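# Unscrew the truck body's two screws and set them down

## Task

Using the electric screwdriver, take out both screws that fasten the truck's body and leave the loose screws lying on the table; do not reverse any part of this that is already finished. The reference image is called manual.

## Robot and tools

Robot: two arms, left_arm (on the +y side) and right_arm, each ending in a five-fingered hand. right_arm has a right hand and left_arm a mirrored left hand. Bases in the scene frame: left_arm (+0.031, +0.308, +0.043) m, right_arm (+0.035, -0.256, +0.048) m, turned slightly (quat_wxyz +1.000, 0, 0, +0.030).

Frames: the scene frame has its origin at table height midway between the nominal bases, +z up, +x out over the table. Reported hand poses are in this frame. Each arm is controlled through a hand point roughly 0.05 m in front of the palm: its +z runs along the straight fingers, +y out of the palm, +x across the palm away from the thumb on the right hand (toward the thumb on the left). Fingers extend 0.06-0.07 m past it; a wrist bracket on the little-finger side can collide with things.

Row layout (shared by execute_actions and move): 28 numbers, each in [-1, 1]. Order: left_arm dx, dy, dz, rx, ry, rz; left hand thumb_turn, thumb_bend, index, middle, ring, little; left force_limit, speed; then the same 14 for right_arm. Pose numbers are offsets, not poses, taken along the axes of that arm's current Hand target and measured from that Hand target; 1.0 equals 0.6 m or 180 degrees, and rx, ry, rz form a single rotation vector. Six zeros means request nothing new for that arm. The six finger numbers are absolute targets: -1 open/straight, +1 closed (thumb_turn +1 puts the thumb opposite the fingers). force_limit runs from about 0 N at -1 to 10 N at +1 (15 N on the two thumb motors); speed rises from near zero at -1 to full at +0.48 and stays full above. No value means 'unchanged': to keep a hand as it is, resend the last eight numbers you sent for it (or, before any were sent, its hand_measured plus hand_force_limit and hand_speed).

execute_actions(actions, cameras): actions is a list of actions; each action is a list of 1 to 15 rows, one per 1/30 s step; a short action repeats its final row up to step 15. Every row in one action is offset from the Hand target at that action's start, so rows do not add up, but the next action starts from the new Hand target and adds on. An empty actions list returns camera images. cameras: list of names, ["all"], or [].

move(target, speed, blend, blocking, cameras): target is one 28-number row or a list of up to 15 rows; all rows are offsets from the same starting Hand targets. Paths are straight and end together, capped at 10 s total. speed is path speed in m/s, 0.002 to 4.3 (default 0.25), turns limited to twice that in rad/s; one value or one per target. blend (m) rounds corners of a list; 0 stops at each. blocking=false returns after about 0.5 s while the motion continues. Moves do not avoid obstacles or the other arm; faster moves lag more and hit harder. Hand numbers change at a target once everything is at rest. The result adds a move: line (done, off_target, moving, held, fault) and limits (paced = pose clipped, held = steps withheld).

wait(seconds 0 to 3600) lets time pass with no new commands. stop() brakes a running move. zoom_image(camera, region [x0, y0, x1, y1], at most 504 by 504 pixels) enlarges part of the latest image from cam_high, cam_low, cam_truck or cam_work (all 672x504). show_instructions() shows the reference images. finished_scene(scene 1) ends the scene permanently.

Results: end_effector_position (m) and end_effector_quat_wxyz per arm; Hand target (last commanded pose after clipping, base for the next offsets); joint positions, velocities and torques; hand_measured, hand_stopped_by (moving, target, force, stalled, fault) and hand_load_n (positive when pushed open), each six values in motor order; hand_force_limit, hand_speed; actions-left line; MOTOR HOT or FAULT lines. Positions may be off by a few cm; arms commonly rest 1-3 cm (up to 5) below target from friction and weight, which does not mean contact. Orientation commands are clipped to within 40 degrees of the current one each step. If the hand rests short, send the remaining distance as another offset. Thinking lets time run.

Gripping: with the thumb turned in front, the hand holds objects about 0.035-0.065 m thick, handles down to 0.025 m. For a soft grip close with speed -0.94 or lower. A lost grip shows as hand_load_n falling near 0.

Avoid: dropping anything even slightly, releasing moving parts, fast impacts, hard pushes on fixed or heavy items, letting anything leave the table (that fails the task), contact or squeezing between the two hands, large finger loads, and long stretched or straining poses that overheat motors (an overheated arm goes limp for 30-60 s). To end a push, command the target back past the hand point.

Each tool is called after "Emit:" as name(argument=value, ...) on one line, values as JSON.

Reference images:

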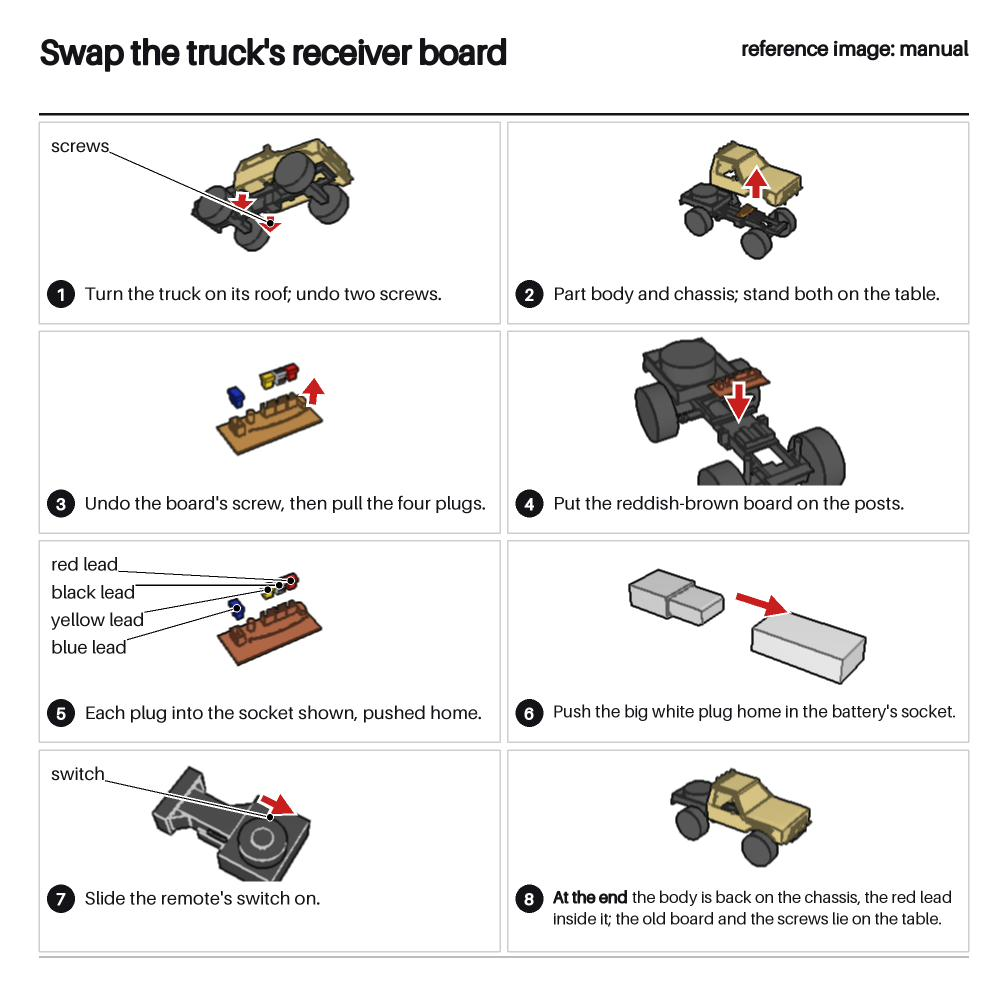

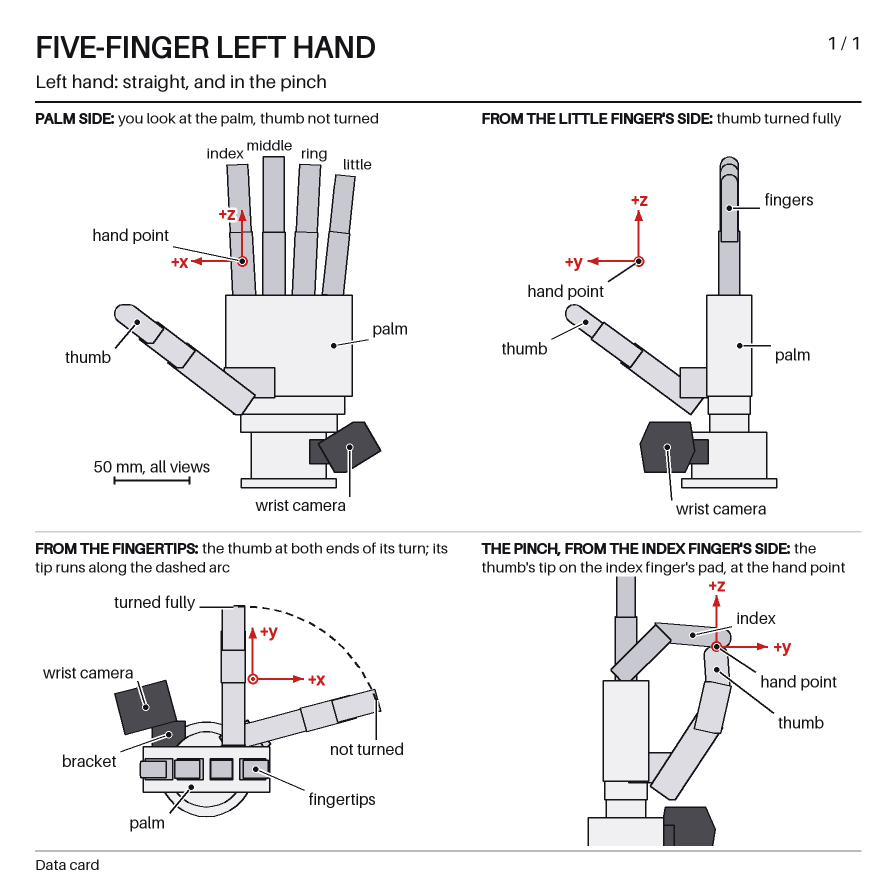

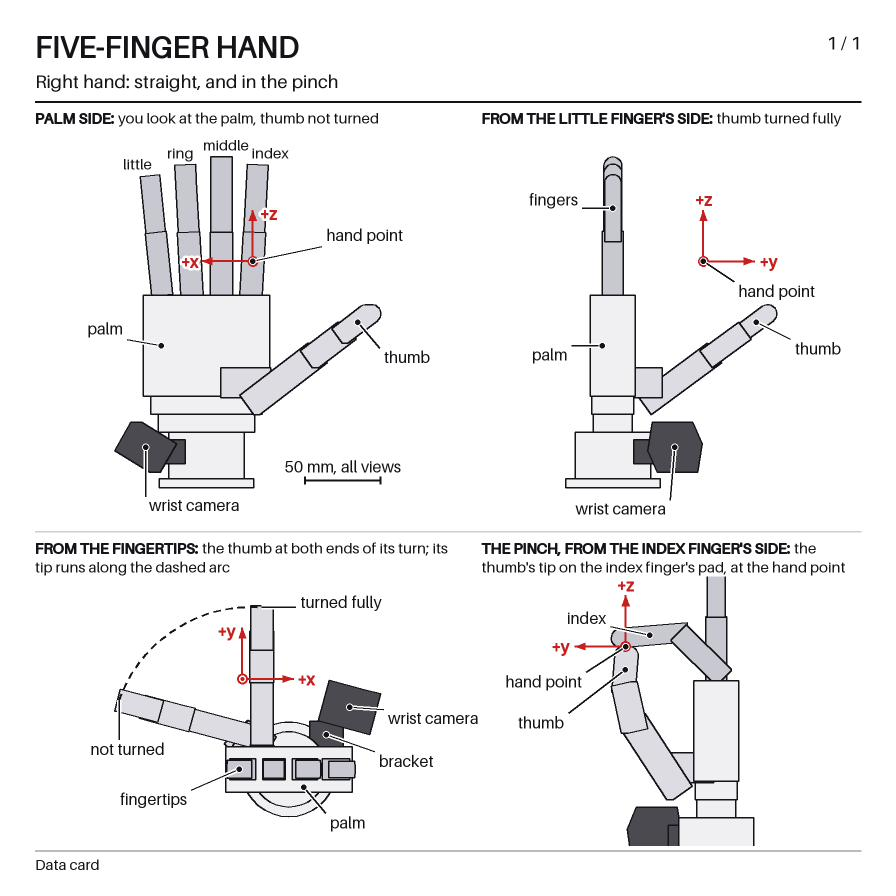

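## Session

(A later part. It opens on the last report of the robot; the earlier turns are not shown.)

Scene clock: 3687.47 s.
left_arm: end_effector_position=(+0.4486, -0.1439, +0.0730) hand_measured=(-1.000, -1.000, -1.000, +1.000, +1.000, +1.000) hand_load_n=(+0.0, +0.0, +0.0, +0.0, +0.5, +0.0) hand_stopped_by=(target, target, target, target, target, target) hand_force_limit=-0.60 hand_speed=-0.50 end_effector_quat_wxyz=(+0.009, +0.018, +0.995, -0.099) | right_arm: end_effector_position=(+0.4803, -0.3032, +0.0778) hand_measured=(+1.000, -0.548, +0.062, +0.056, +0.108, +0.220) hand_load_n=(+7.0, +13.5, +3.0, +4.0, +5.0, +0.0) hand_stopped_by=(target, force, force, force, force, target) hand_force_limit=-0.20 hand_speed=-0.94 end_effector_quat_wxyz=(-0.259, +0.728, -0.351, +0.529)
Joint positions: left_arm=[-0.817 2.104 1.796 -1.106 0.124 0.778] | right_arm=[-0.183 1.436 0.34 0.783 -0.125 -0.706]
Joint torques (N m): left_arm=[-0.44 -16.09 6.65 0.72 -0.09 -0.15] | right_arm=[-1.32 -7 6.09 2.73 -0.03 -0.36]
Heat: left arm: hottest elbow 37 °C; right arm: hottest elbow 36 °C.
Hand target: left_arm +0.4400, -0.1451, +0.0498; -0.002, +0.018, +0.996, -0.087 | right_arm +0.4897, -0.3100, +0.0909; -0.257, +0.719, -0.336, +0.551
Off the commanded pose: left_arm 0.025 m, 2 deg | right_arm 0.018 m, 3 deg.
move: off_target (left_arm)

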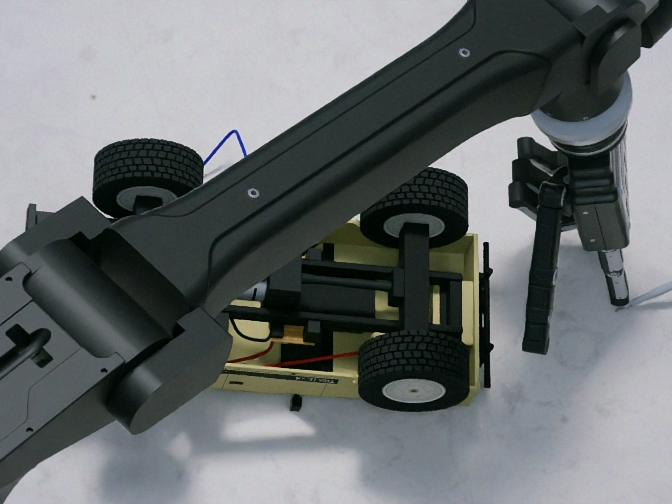

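Emit:
wait(seconds=0.1, cameras=["cam_low", "cam_work", "cam_truck"])

Emit:
zoom_image(camera="cam_low", region=[215, 235, 285, 285])

Emit:
zoom_image(camera="cam_work", region=[400, 250, 470, 300])

Scene clock: 3694.97 s.
left_arm: end_effector_position=(+0.4486, -0.1439, +0.0730) hand_measured=(-1.000, -1.000, -1.000, +1.000, +1.000, +1.000) hand_load_n=(+0.0, +0.0, +0.0, +0.0, +0.0, +0.0) hand_stopped_by=(target, target, target, target, target, target) hand_force_limit=-0.60 hand_speed=-0.50 end_effector_quat_wxyz=(+0.009, +0.018, +0.995, -0.099) | right_arm: end_effector_position=(+0.4803, -0.3032, +0.0778) hand_measured=(+1.000, -0.548, +0.062, +0.056, +0.108, +0.220) hand_load_n=(+7.0, +14.0, +3.0, +4.5, +5.0, +0.0) hand_stopped_by=(target, force, force, force, force, target) hand_force_limit=-0.20 hand_speed=-0.94 end_effector_quat_wxyz=(-0.259, +0.728, -0.351, +0.529)
Joint positions: left_arm=[-0.817 2.104 1.796 -1.106 0.124 0.778] | right_arm=[-0.183 1.436 0.34 0.783 -0.125 -0.706]
Joint torques (N m): left_arm=[-0.03 -15.85 6.68 0.5 -0.11 -0.15] | right_arm=[-1.26 -6.89 6.09 2.76 -0.04 -0.37]
Heat: left arm: hottest elbow 37 °C; right arm: hottest elbow 36 °C.
Hand target: left_arm +0.4400, -0.1451, +0.0498; -0.002, +0.018, +0.996, -0.087 | right_arm +0.4897, -0.3100, +0.0909; -0.257, +0.719, -0.336, +0.552
Off the commanded pose: left_arm 0.025 m, 2 deg | right_arm 0.018 m, 3 deg.
wait: 0.10 s; at rest from the start
Images, in order (width x height): cam_low 672x504, cam_truck 672x504, cam_work 672x504.

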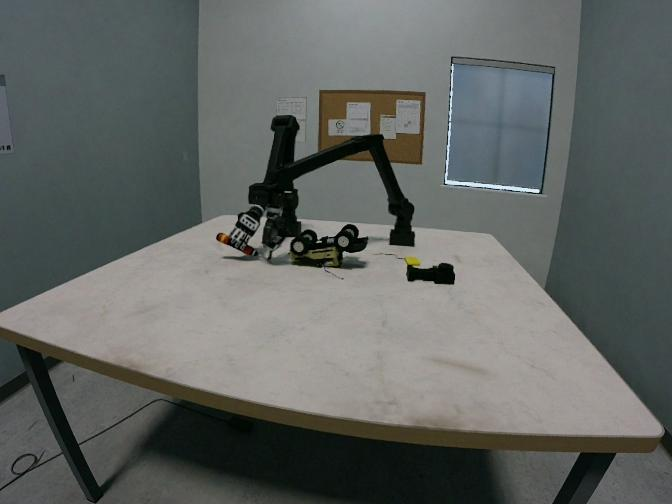

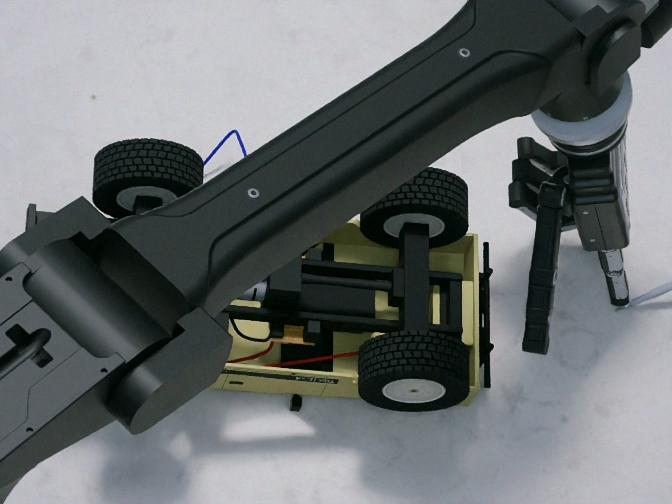

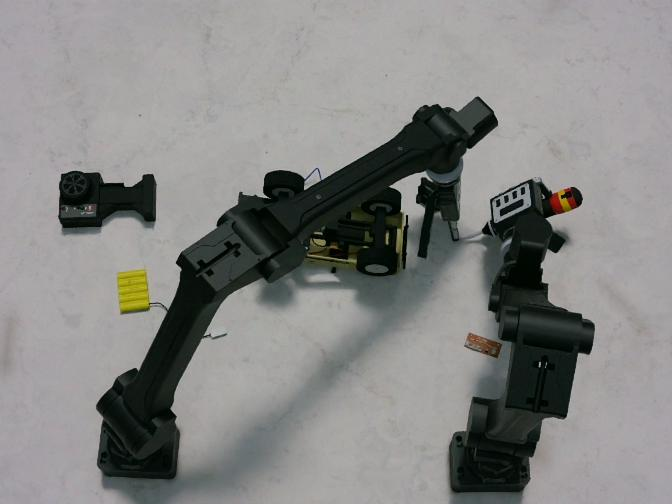

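Scaled by 7.200 from the camera's image (finer frame: 960x720).

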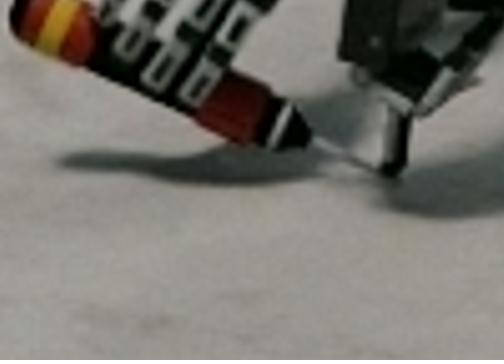

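Scaled by 7.200 from the camera's image (finer frame: 960x720).

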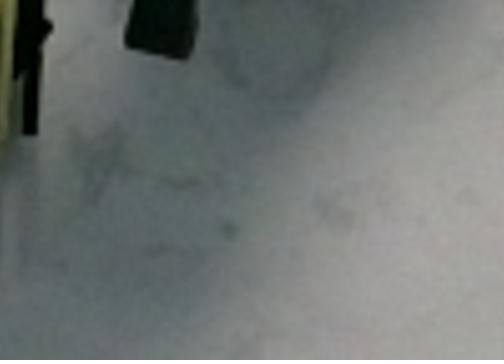

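Emit:
zoom_image(camera="cam_low", region=[255, 243, 283, 263])

Emit:
zoom_image(camera="cam_work", region=[438, 220, 480, 250])

Scaled by 18.000 from the camera's image (finer frame: 960x720).

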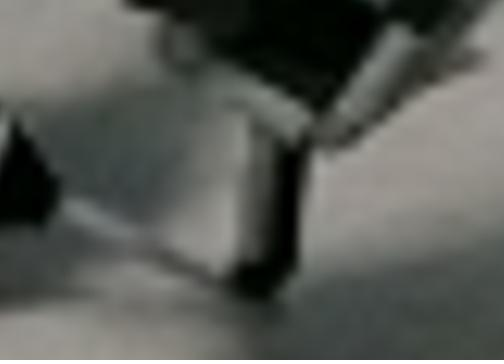

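Scaled by 12.000 from the camera's image (finer frame: 960x720).

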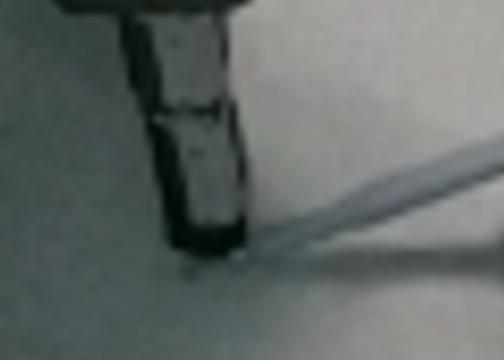

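Emit:
move(target=[0.01006,0.00076,-0.00521,0,0,0,-1,-1,-1,1,1,1,-0.6,-0.5,0,0,0,0,0,0,1,-0.54,0.25,0.3,0.35,0.22,-0.2,-0.94], speed=0.02, cameras=["cam_truck"])

Emit:
zoom_image(camera="cam_truck", region=[602, 285, 644, 315])

Scene clock: 3705.57 s.
left_arm: end_effector_position=(+0.4443, -0.1428, +0.0690) hand_measured=(-1.000, -1.000, -1.000, +1.000, +1.000, +1.000) hand_load_n=(+0.0, +0.0, +0.0, +0.0, +0.0, +0.0) hand_stopped_by=(target, target, target, target, target, target) hand_force_limit=-0.60 hand_speed=-0.50 end_effector_quat_wxyz=(+0.006, +0.016, +0.995, -0.096) | right_arm: end_effector_position=(+0.4803, -0.3032, +0.0775) hand_measured=(+1.000, -0.548, +0.062, +0.056, +0.108, +0.220) hand_load_n=(+7.0, +14.0, +2.5, +4.5, +5.0, +0.0) hand_stopped_by=(target, force, force, force, force, target) hand_force_limit=-0.20 hand_speed=-0.94 end_effector_quat_wxyz=(-0.259, +0.728, -0.351, +0.529)
Joint positions: left_arm=[-0.821 2.104 1.784 -1.102 0.124 0.773] | right_arm=[-0.183 1.437 0.34 0.783 -0.125 -0.707]
Joint torques (N m): left_arm=[-0.5 -16.91 6.24 0.5 -0.12 -0.15] | right_arm=[-1.38 -7 6.15 2.74 -0.03 -0.36]
Heat: left arm: hottest elbow 37 °C; right arm: hottest elbow 36 °C.
Hand target: left_arm +0.4340, -0.1440, +0.0529; -0.002, +0.018, +0.996, -0.087 | right_arm +0.4897, -0.3100, +0.0910; -0.257, +0.719, -0.336, +0.552
Off the commanded pose: left_arm 0.019 m, 1 deg | right_arm 0.018 m, 3 deg.
move: off_target (left_arm)

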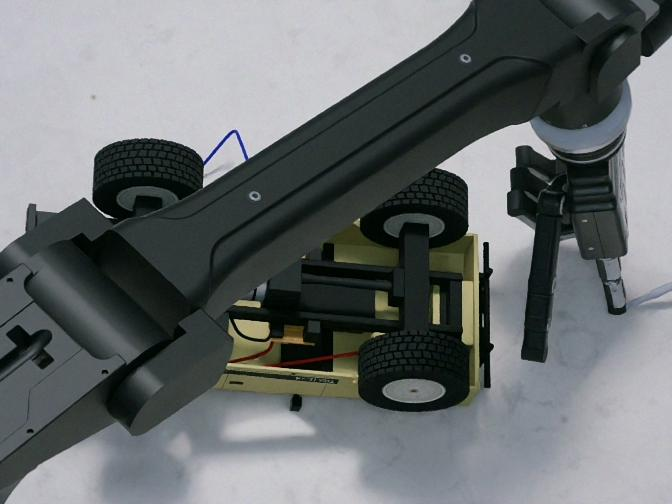

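Scaled by 12.000 from the camera's image (finer frame: 960x720).

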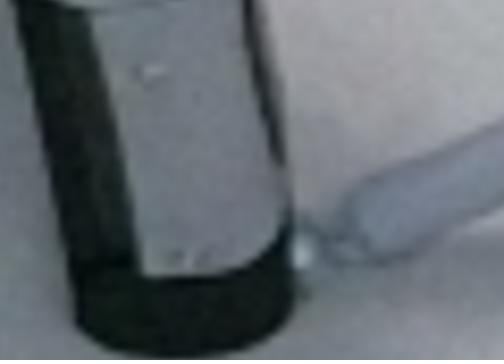

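Emit:
zoom_image(camera="cam_truck", region=[606, 295, 641, 320])

Scaled by 14.400 from the camera's image (finer frame: 960x720).

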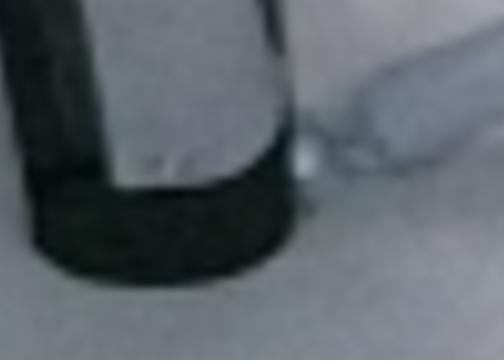

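Emit:
move(target=[0,0.00174,0.00985,0,0,0,-1,-1,-1,1,1,1,-0.6,-0.5,0,0,0,0,0,0,1,-0.54,0.25,0.3,0.35,0.22,-0.2,-0.94], speed=0.02, cameras=["cam_truck"])

Emit:
zoom_image(camera="cam_truck", region=[606, 295, 641, 320])

Scene clock: 3713.97 s.
left_arm: end_effector_position=(+0.4445, -0.1437, +0.0682) hand_measured=(-1.000, -1.000, -1.000, +1.000, +1.000, +1.000) hand_load_n=(+0.0, +0.0, -0.5, +0.0, +0.0, +0.0) hand_stopped_by=(target, target, target, target, target, target) hand_force_limit=-0.60 hand_speed=-0.50 end_effector_quat_wxyz=(+0.008, +0.017, +0.995, -0.098) | right_arm: end_effector_position=(+0.4803, -0.3032, +0.0775) hand_measured=(+1.000, -0.548, +0.062, +0.056, +0.108, +0.220) hand_load_n=(+6.5, +14.0, +2.5, +4.0, +5.0, +0.0) hand_stopped_by=(target, force, force, force, force, target) hand_force_limit=-0.20 hand_speed=-0.94 end_effector_quat_wxyz=(-0.259, +0.728, -0.351, +0.529)
Joint positions: left_arm=[-0.821 2.104 1.782 -1.096 0.124 0.773] | right_arm=[-0.183 1.437 0.34 0.783 -0.125 -0.707]
Joint torques (N m): left_arm=[-0.67 -16.44 5.79 0.77 -0.12 -0.16] | right_arm=[-1.14 -6.95 6.09 2.71 -0.04 -0.36]
Heat: left arm: hottest elbow 37 °C; right arm: hottest elbow 36 °C.
Hand target: left_arm +0.4339, -0.1438, +0.0468; -0.002, +0.018, +0.996, -0.087 | right_arm +0.4897, -0.3100, +0.0910; -0.257, +0.719, -0.336, +0.552
Off the commanded pose: left_arm 0.024 m, 2 deg | right_arm 0.018 m, 3 deg.
move: off_target (left_arm)

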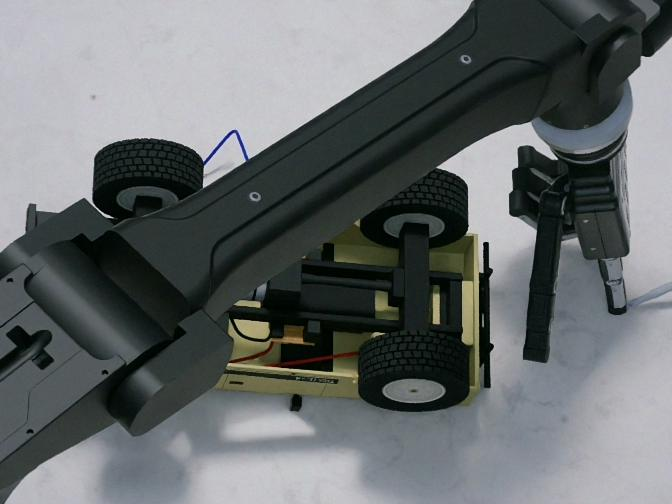

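Scaled by 14.400 from the camera's image (finer frame: 960x720).

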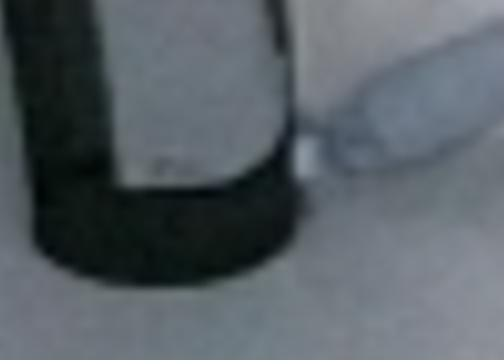

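Emit:
move(target=[0,0.00174,0.00985,0,0,0,-1,-1,-1,1,1,1,-0.6,-0.5,0,0,0,0,0,0,1,-0.54,0.25,0.3,0.35,0.22,-0.2,-0.94], speed=0.02, cameras=["cam_truck"])

Emit:
zoom_image(camera="cam_truck", region=[606, 295, 641, 320])

Scene clock: 3720.63 s.
left_arm: end_effector_position=(+0.4445, -0.1438, +0.0679) hand_measured=(-1.000, -1.000, -1.000, +1.000, +1.000, +1.000) hand_load_n=(+0.0, +0.0, -0.5, +0.0, +0.0, +0.0) hand_stopped_by=(target, target, target, target, target, target) hand_force_limit=-0.60 hand_speed=-0.50 end_effector_quat_wxyz=(+0.009, +0.017, +0.995, -0.099) | right_arm: end_effector_position=(+0.4803, -0.3032, +0.0775) hand_measured=(+1.000, -0.548, +0.062, +0.056, +0.108, +0.220) hand_load_n=(+6.5, +14.0, +3.0, +4.0, +5.0, +0.0) hand_stopped_by=(target, force, force, force, force, target) hand_force_limit=-0.20 hand_speed=-0.94 end_effector_quat_wxyz=(-0.259, +0.728, -0.351, +0.529)
Joint positions: left_arm=[-0.821 2.101 1.776 -1.089 0.124 0.773] | right_arm=[-0.183 1.437 0.34 0.783 -0.125 -0.707]
Joint torques (N m): left_arm=[-0.32 -15.44 5.7 1.02 -0.12 -0.12] | right_arm=[-1.38 -6.83 6.08 2.73 -0.03 -0.36]
Heat: left arm: hottest shoulder 37 °C; right arm: hottest elbow 36 °C.
Hand target: left_arm +0.4340, -0.1439, +0.0410; -0.002, +0.018, +0.996, -0.087 | right_arm +0.4897, -0.3100, +0.0910; -0.257, +0.719, -0.336, +0.552
Off the commanded pose: left_arm 0.029 m, 2 deg | right_arm 0.018 m, 3 deg.
move: off_target (left_arm)

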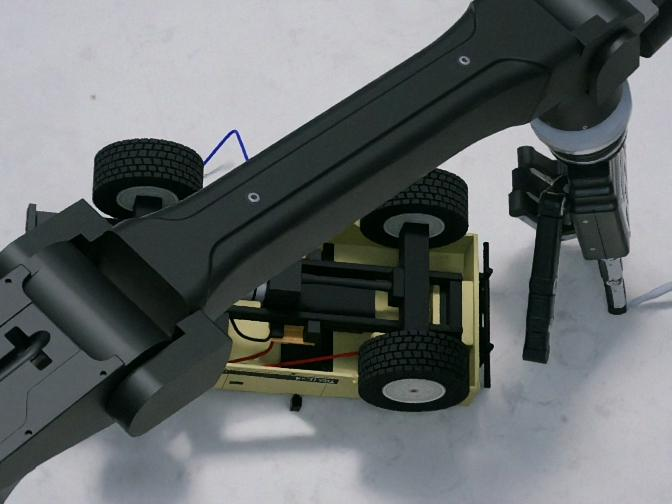

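Scaled by 14.400 from the camera's image (finer frame: 960x720).

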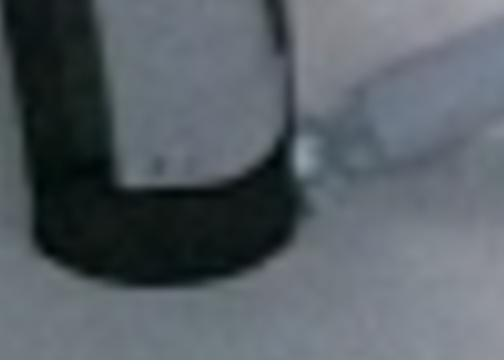

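Emit:
move(target=[0,0.00203,0.01149,0,0,0,-1,-1,-1,1,1,1,-0.6,-0.5,0,0,0,0,0,0,1,-0.54,0.25,0.3,0.35,0.22,-0.2,-0.94], speed=0.02, cameras=["cam_truck"])

Emit:
zoom_image(camera="cam_truck", region=[606, 295, 641, 320])

Scene clock: 3728.00 s.
left_arm: end_effector_position=(+0.4447, -0.1441, +0.0671) hand_measured=(-1.000, -1.000, -1.000, +1.000, +1.000, +1.000) hand_load_n=(+0.0, +0.0, -1.0, +0.0, +0.0, +0.0) hand_stopped_by=(target, target, target, target, target, target) hand_force_limit=-0.60 hand_speed=-0.50 end_effector_quat_wxyz=(+0.011, +0.017, +0.995, -0.102) | right_arm: end_effector_position=(+0.4803, -0.3033, +0.0775) hand_measured=(+1.000, -0.548, +0.062, +0.056, +0.108, +0.220) hand_load_n=(+7.0, +14.0, +3.0, +4.0, +5.0, +0.0) hand_stopped_by=(target, force, force, force, force, target) hand_force_limit=-0.20 hand_speed=-0.94 end_effector_quat_wxyz=(-0.259, +0.728, -0.350, +0.529)
Joint positions: left_arm=[-0.821 2.098 1.769 -1.079 0.125 0.773] | right_arm=[-0.183 1.437 0.34 0.783 -0.125 -0.708]
Joint torques (N m): left_arm=[-0.5 -15.03 5.59 1.18 -0.17 -0.14] | right_arm=[-1.38 -6.89 6.11 2.77 -0.04 -0.37]
Heat: left arm: hottest elbow 37 °C; right arm: hottest elbow 36 °C.
Hand target: left_arm +0.4339, -0.1438, +0.0338; -0.002, +0.018, +0.996, -0.087 | right_arm +0.4897, -0.3099, +0.0910; -0.257, +0.719, -0.335, +0.552
Off the commanded pose: left_arm 0.035 m, 2 deg | right_arm 0.018 m, 3 deg.
move: off_target (left_arm)

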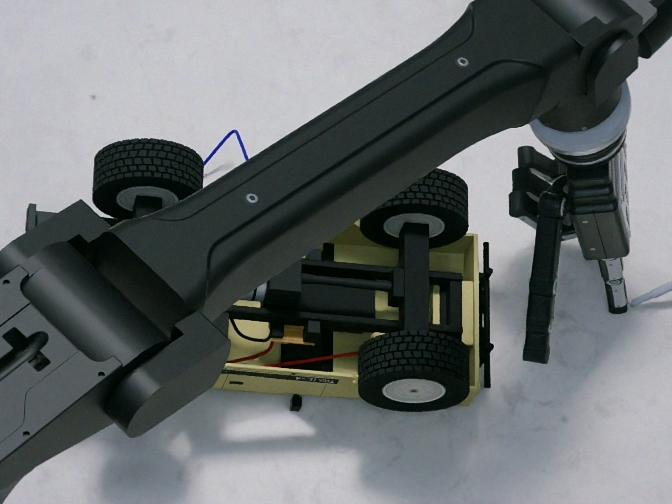

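Scaled by 14.400 from the camera's image (finer frame: 960x720).

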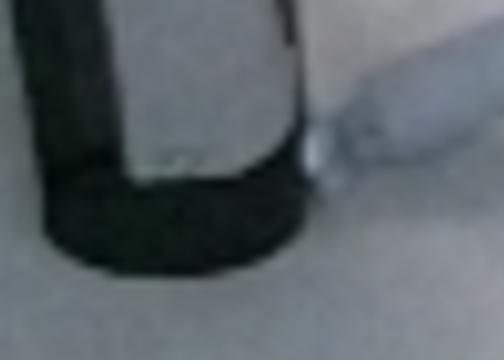

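Emit:
move(target=[0,0,0,0,0,0,-1,-1,-1,1,1,1,-0.6,-0.5,0.04967,0.00615,0.00307,0,0,0,1,-0.54,0.25,0.3,0.35,0.22,-0.2,-0.94], speed=0.03, cameras=["cam_truck"])

Emit:
zoom_image(camera="cam_truck", region=[606, 295, 641, 320])

Scene clock: 3735.40 s.
left_arm: end_effector_position=(+0.4461, -0.1460, +0.0670) hand_measured=(-1.000, -1.000, -1.000, +1.000, +1.000, +1.000) hand_load_n=(+0.0, +0.0, -0.5, +0.0, +0.0, +0.0) hand_stopped_by=(target, target, target, target, target, target) hand_force_limit=-0.60 hand_speed=-0.50 end_effector_quat_wxyz=(+0.014, +0.017, +0.994, -0.105) | right_arm: end_effector_position=(+0.4722, -0.3241, +0.0752) hand_measured=(+1.000, -0.548, +0.062, +0.056, +0.108, +0.220) hand_load_n=(+7.0, +14.0, +3.0, +4.0, +5.0, +0.0) hand_stopped_by=(target, force, force, force, force, target) hand_force_limit=-0.20 hand_speed=-0.94 end_effector_quat_wxyz=(-0.258, +0.733, -0.356, +0.519)
Joint positions: left_arm=[-0.821 2.098 1.769 -1.07 0.126 0.773] | right_arm=[-0.263 1.418 0.34 0.736 -0.202 -0.728]
Joint torques (N m): left_arm=[-0.32 -15.09 5.59 0.81 -0.18 -0.14] | right_arm=[-1.55 -8.88 9.09 1.43 -0.09 -0.37]
Heat: left arm: hottest elbow 37 °C; right arm: hottest elbow 36 °C.
Hand target: left_arm +0.4340, -0.1438, +0.0338; -0.002, +0.018, +0.996, -0.087 | right_arm +0.4957, -0.3352, +0.1063; -0.257, +0.719, -0.335, +0.552
Off the commanded pose: left_arm 0.035 m, 3 deg | right_arm 0.040 m, 5 deg.
move: off_target (right_arm)

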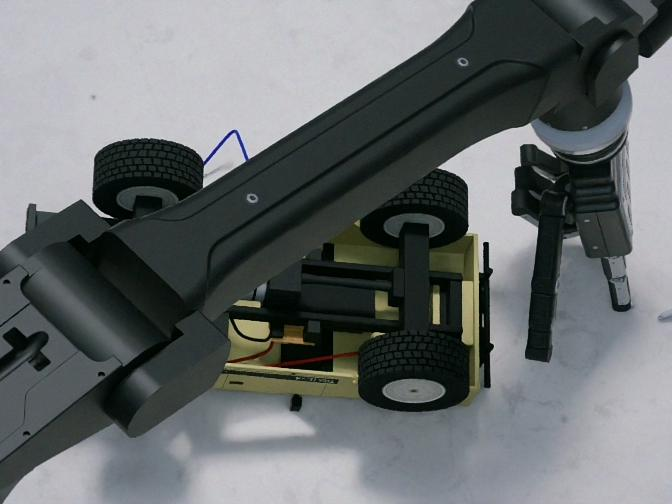

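Scaled by 14.400 from the camera's image (finer frame: 960x720).

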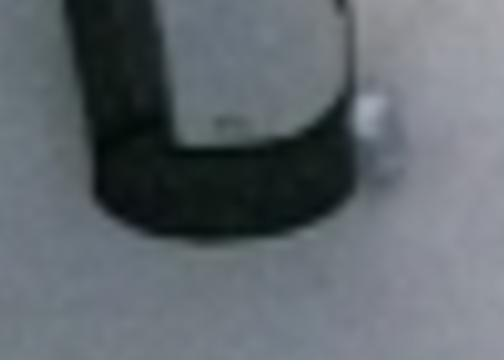

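Emit:
move(target=[[0,0,0,0,0,0,-1,-1,-1,1,1,1,-0.6,-0.5,0.10008,0.03633,0.00747,0,0,0,1,-0.54,0.25,0.3,0.35,0.22,-0.2,-0.94],[0,0,0,0,0,0,-1,-1,-1,1,1,1,-0.6,-0.5,0.24703,-0.08693,-0.06043,0,0,0,1,-0.54,0.25,0.3,0.35,0.22,-0.2,-0.94]], speed=0.08, blend=0.01, cameras=["cam_truck", "cam_work"])

Emit:
zoom_image(camera="cam_truck", region=[606, 295, 641, 320])

Scene clock: 3757.87 s.
left_arm: end_effector_position=(+0.4461, -0.1460, +0.0670) hand_measured=(-1.000, -1.000, -1.000, +1.000, +1.000, +1.000) hand_load_n=(+0.0, +0.0, -0.5, +0.0, +0.0, +0.0) hand_stopped_by=(target, target, target, target, target, target) hand_force_limit=-0.60 hand_speed=-0.50 end_effector_quat_wxyz=(+0.014, +0.017, +0.994, -0.105) | right_arm: end_effector_position=(+0.4741, -0.3980, +0.1964) hand_measured=(+1.000, -0.548, +0.062, +0.056, +0.108, +0.220) hand_load_n=(+7.0, +14.0, +3.0, +4.5, +5.0, +0.0) hand_stopped_by=(target, force, force, force, force, target) hand_force_limit=-0.20 hand_speed=-0.94 end_effector_quat_wxyz=(-0.265, +0.733, -0.364, +0.509)
Joint positions: left_arm=[-0.821 2.098 1.769 -1.07 0.126 0.773] | right_arm=[-0.506 1.106 0.572 0.147 -0.434 -0.8]
Joint torques (N m): left_arm=[-0.32 -15.09 5.61 0.9 -0.19 -0.14] | right_arm=[-1.26 -7.53 14.79 1.44 -0.22 -0.36]
Heat: left arm: hottest elbow 37 °C; right arm: hottest elbow 37 °C.
Hand target: left_arm +0.4340, -0.1438, +0.0338; -0.002, +0.018, +0.996, -0.087 | right_arm +0.4957, -0.4152, +0.2463; -0.257, +0.719, -0.335, +0.552
Off the commanded pose: left_arm 0.035 m, 3 deg | right_arm 0.057 m, 6 deg.
move: off_target (right_arm)

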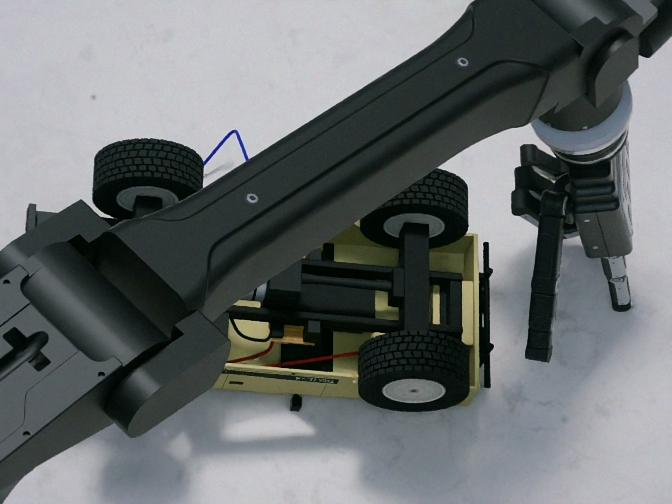

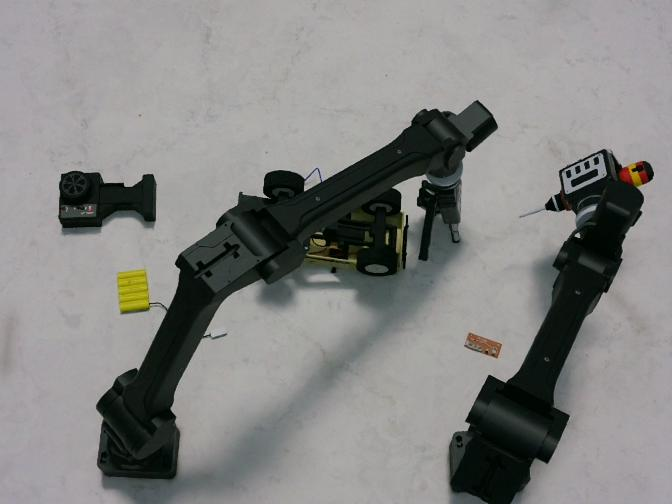

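Scaled by 14.400 from the camera's image (finer frame: 960x720).

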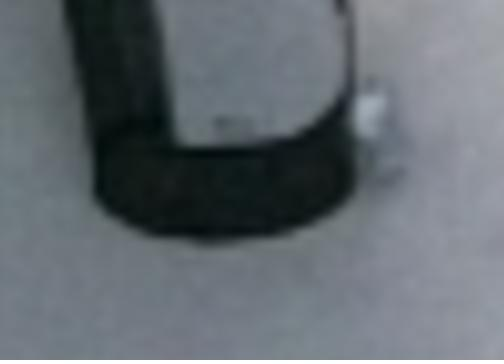

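Emit:
move(target=[0,-0.02893,-0.16413,0,0,0,-1,-1,-1,1,1,1,-0.6,-0.5,0,0,0,0,0,0,1,-0.54,0.25,0.3,0.35,0.22,-0.2,-0.94], speed=0.05, cameras=["cam_truck"])

Emit:
zoom_image(camera="cam_truck", region=[595, 285, 665, 335])

Scene clock: 3765.40 s.
left_arm: end_effector_position=(+0.4294, -0.1296, +0.1139) hand_measured=(-1.000, -1.000, -1.000, +1.000, +1.000, +1.000) hand_load_n=(+0.0, +0.0, +0.0, +0.0, +0.0, +0.0) hand_stopped_by=(target, target, target, target, target, target) hand_force_limit=-0.60 hand_speed=-0.50 end_effector_quat_wxyz=(-0.016, +0.014, +0.997, -0.073) | right_arm: end_effector_position=(+0.4741, -0.3980, +0.1964) hand_measured=(+1.000, -0.548, +0.062, +0.056, +0.108, +0.220) hand_load_n=(+7.0, +14.0, +3.0, +4.0, +5.0, +0.0) hand_stopped_by=(target, force, force, force, force, target) hand_force_limit=-0.20 hand_speed=-0.94 end_effector_quat_wxyz=(-0.265, +0.733, -0.364, +0.509)
Joint positions: left_arm=[-0.823 2.066 1.836 -1.257 0.125 0.77] | right_arm=[-0.506 1.106 0.572 0.147 -0.434 -0.8]
Joint torques (N m): left_arm=[-0.26 -18.26 10.86 -0.44 -0.11 -0.14] | right_arm=[-1.44 -7.53 14.79 1.43 -0.22 -0.35]
Heat: left arm: hottest elbow 37 °C; right arm: hottest elbow 38 °C.
Hand target: left_arm +0.4340, -0.1439, +0.1338; -0.002, +0.018, +0.996, -0.087 | right_arm +0.4957, -0.4152, +0.2463; -0.257, +0.719, -0.335, +0.552
Off the commanded pose: left_arm 0.025 m, 2 deg | right_arm 0.057 m, 6 deg.
move: off_target (left_arm)

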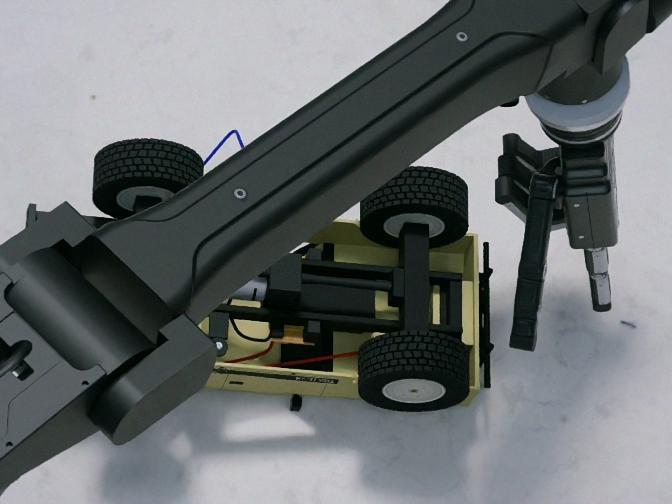

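Scaled by 7.200 from the camera's image (finer frame: 960x720).

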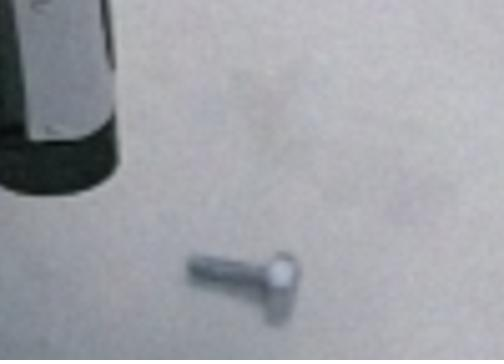

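Emit:
move(target=[[0,-0.04919,-0.27903,0,0,0,-1,-1,-1,1,1,1,-0.6,-0.5,0,0,0,0,0,0,1,-0.54,0.25,0.3,0.35,0.22,-0.2,-0.94],[0.18412,0.49567,-0.5988,0.0102,-0.01723,-0.3192,-1,-1,-1,1,1,1,-0.6,-0.5,0,0,0,0,0,0,1,-0.54,0.25,0.3,0.35,0.22,-0.2,-0.94]], speed=0.25, blend=0.03, cameras=["cam_truck", "cam_work", "cam_high"])

Emit:
zoom_image(camera="cam_truck", region=[180, 310, 264, 370])

Scene clock: 3788.43 s.
left_arm: end_effector_position=(+0.3391, +0.2145, +0.4422) hand_measured=(-1.000, -1.000, -1.000, +1.000, +1.000, +1.000) hand_load_n=(+0.0, +0.0, +0.0, +0.0, +0.0, +0.0) hand_stopped_by=(target, target, target, target, target, target) hand_force_limit=-0.60 hand_speed=-0.50 end_effector_quat_wxyz=(+0.075, -0.461, +0.868, -0.166) | right_arm: end_effector_position=(+0.4741, -0.3980, +0.1964) hand_measured=(+1.000, -0.548, +0.062, +0.056, +0.108, +0.220) hand_load_n=(+6.5, +14.0, +3.0, +4.5, +5.0, +0.0) hand_stopped_by=(target, force, force, force, force, target) hand_force_limit=-0.20 hand_speed=-0.94 end_effector_quat_wxyz=(-0.265, +0.733, -0.364, +0.509)
Joint positions: left_arm=[-0.174 1.212 1.651 -1.683 0.168 0.391] | right_arm=[-0.506 1.106 0.572 0.147 -0.434 -0.8]
Joint torques (N m): left_arm=[0.44 -4.78 6.72 0.09 0.14 -0.16] | right_arm=[-1.32 -7.65 14.8 1.42 -0.23 -0.36]
Heat: left arm: hottest elbow 39 °C; right arm: hottest elbow 41 °C.
Hand target: left_arm +0.3364, +0.2151, +0.4361; -0.018, -0.465, +0.880, -0.091 | right_arm +0.4957, -0.4152, +0.2463; -0.257, +0.719, -0.335, +0.552
Off the commanded pose: left_arm 0.007 m, 14 deg | right_arm 0.057 m, 6 deg.
joint sent to its limit (left arm) — joint 4 (wrist pitch), lower limit. The joint targets are off in orientation, not in position.
move: off_target (left_arm)
Images, in order (width x height): cam_high 672x504, cam_truck 672x504, cam_work 672x504.

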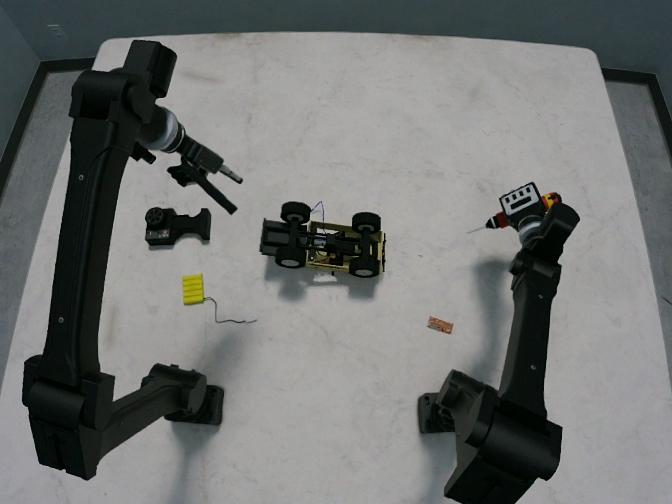

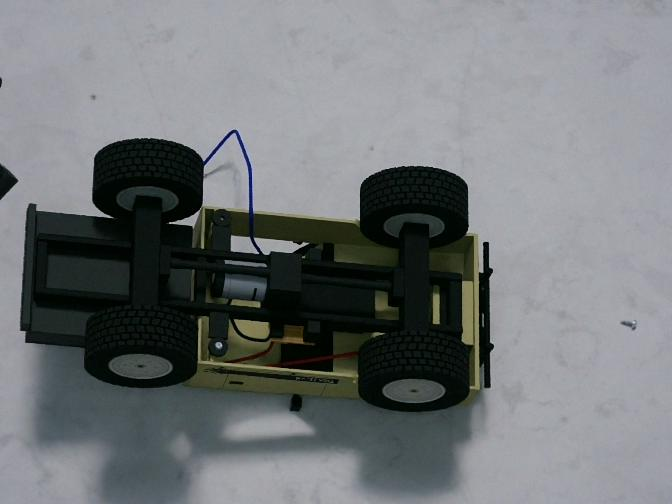

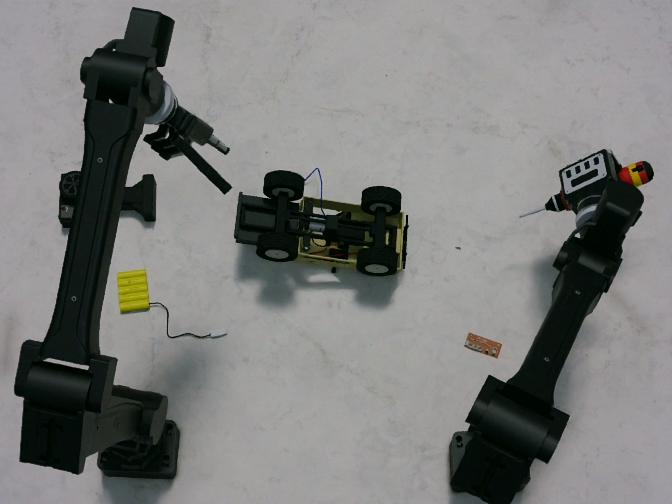

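Scaled by 6.000 from the camera's image (finer frame: 960x720).

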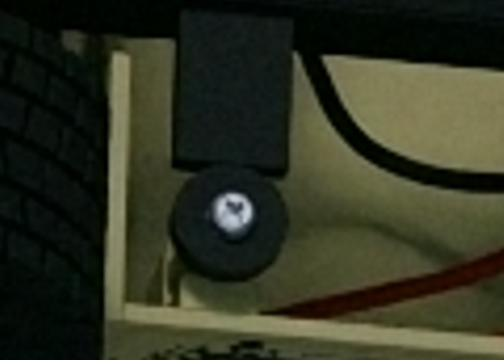

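Emit:
move(target=[[0,0,0,0,0,0,-1,-1,-1,1,1,1,-0.6,-0.5,0.10497,-0.2682,-0.10027,0,0,0,1,-0.54,0.25,0.3,0.35,0.22,-0.2,-0.94],[0,0,0,0,0,0,-1,-1,-1,1,1,1,-0.6,-0.5,-0.41268,-0.58482,-0.1796,0.09721,0.10729,-0.26593,1,-0.54,0.25,0.3,0.35,0.22,-0.2,-0.94],[0,0,0,0,0,0,-1,-1,-1,1,1,1,-0.6,-0.5,-0.56407,-0.524,-0.17242,0.09721,0.10729,-0.26593,1,-0.54,0.25,0.3,0.35,0.22,-0.2,-0.94]], speed=[0.25, 0.25, 0.12], blend=0.03, cameras=["cam_truck", "cam_work"])

Scene clock: 3866.43 s.
left_arm: end_effector_position=(+0.3391, +0.2145, +0.4422) hand_measured=(-1.000, -1.000, -1.000, +1.000, +1.000, +1.000) hand_load_n=(+0.0, +0.0, +0.0, +0.0, +0.0, +0.0) hand_stopped_by=(target, target, target, target, target, target) hand_force_limit=-0.60 hand_speed=-0.50 end_effector_quat_wxyz=(+0.075, -0.461, +0.868, -0.166) | right_arm: end_effector_position=(+0.4047, +0.0443, +0.2839) hand_measured=(+1.000, -0.548, +0.062, +0.056, +0.108, +0.220) hand_load_n=(+7.5, +13.5, +3.0, +4.0, +5.0, +0.0) hand_stopped_by=(target, force, force, force, force, target) hand_force_limit=-0.20 hand_speed=-0.94 end_effector_quat_wxyz=(-0.057, +0.657, +0.029, +0.751)
Joint positions: left_arm=[-0.174 1.212 1.651 -1.683 0.168 0.391] | right_arm=[1.049 1.478 0.616 1.106 0.974 -1.742]
Joint torques (N m): left_arm=[0.67 -4.54 6.72 0.03 0.14 -0.12] | right_arm=[0.09 -9.47 7.2 2.02 -0.02 -0.49]
Heat: left arm: hottest elbow 37 °C; right arm: hottest elbow 44 °C.
Hand target: left_arm +0.3364, +0.2151, +0.4361; -0.018, -0.465, +0.880, -0.091 | right_arm +0.4020, +0.0462, +0.2956; -0.058, +0.647, +0.030, +0.760
Off the commanded pose: left_arm 0.007 m, 14 deg | right_arm 0.012 m, 1 deg.
joint sent to its limit (left arm) — joint 4 (wrist pitch), lower limit. The joint targets are off in orientation, not in position.
move: off_target (right_arm)

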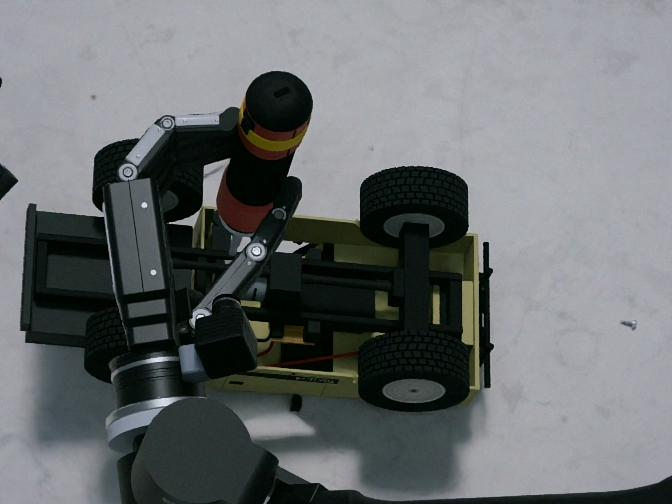

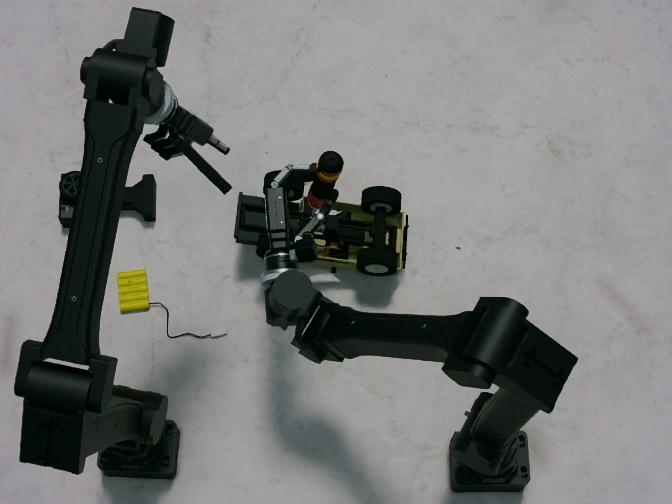

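Emit:
move(target=[0,0,0,0,0,0,-1,-1,-1,1,1,1,-0.6,-0.5,-0.05688,-0.00728,-0.0572,0.01248,-0.00096,0.03321,1,-0.54,0.25,0.3,0.35,0.22,-0.2,-0.94], speed=0.05, cameras=["cam_truck"])

Emit:
zoom_image(camera="cam_truck", region=[180, 290, 264, 350])

Scene clock: 3886.80 s.
left_arm: end_effector_position=(+0.3391, +0.2145, +0.4422) hand_measured=(-1.000, -1.000, -1.000, +1.000, +1.000, +1.000) hand_load_n=(+0.0, +0.0, +0.0, +0.0, +0.0, +0.0) hand_stopped_by=(target, target, target, target, target, target) hand_force_limit=-0.60 hand_speed=-0.50 end_effector_quat_wxyz=(+0.075, -0.461, +0.868, -0.166) | right_arm: end_effector_position=(+0.3763, +0.0438, +0.2516) hand_measured=(+1.000, -0.548, +0.062, +0.056, +0.108, +0.220) hand_load_n=(+7.5, +14.0, +3.0, +4.0, +5.0, +0.0) hand_stopped_by=(target, force, force, force, force, target) hand_force_limit=-0.20 hand_speed=-0.94 end_effector_quat_wxyz=(-0.098, +0.654, +0.017, +0.750)
Joint positions: left_arm=[-0.174 1.212 1.651 -1.683 0.168 0.391] | right_arm=[1.111 1.524 0.534 1.259 0.998 -1.693]
Joint torques (N m): left_arm=[0.97 -4.37 6.74 -0.03 0.15 -0.16] | right_arm=[0.26 -8.59 6.06 2.03 -0.06 -0.16]
Heat: left arm: hottest elbow 37 °C; right arm: hottest elbow 42 °C.
Hand target: left_arm +0.3364, +0.2151, +0.4361; -0.018, -0.465, +0.880, -0.091 | right_arm +0.3731, +0.0480, +0.2565; -0.110, +0.648, +0.011, +0.754
Off the commanded pose: left_arm 0.007 m, 14 deg | right_arm 0.007 m, 2 deg.
joint sent to its limit (left arm) — joint 4 (wrist pitch), lower limit. The joint targets are off in orientation, not in position.
move: done

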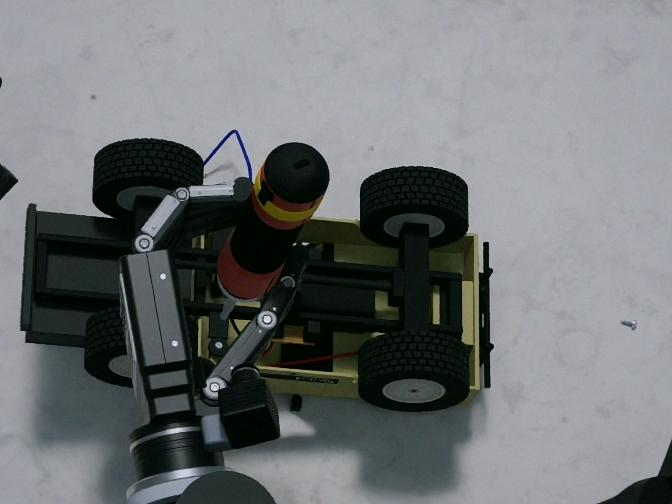

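Scaled by 6.000 from the camera's image (finer frame: 960x720).

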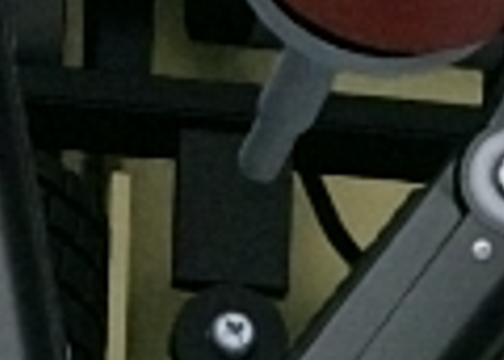

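Emit:
zoom_image(camera="cam_truck", region=[207, 300, 242, 325])

Emit:
zoom_image(camera="cam_truck", region=[265, 130, 335, 180])

Scaled by 14.400 from the camera's image (finer frame: 960x720).

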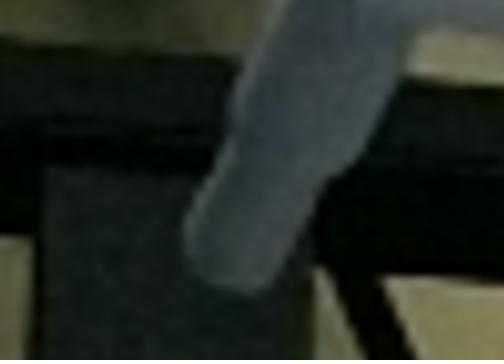

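Scaled by 7.200 from the camera's image (finer frame: 960x720).

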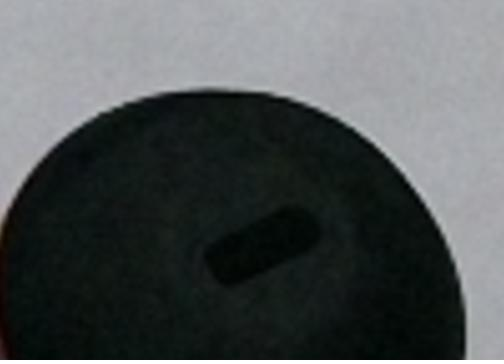

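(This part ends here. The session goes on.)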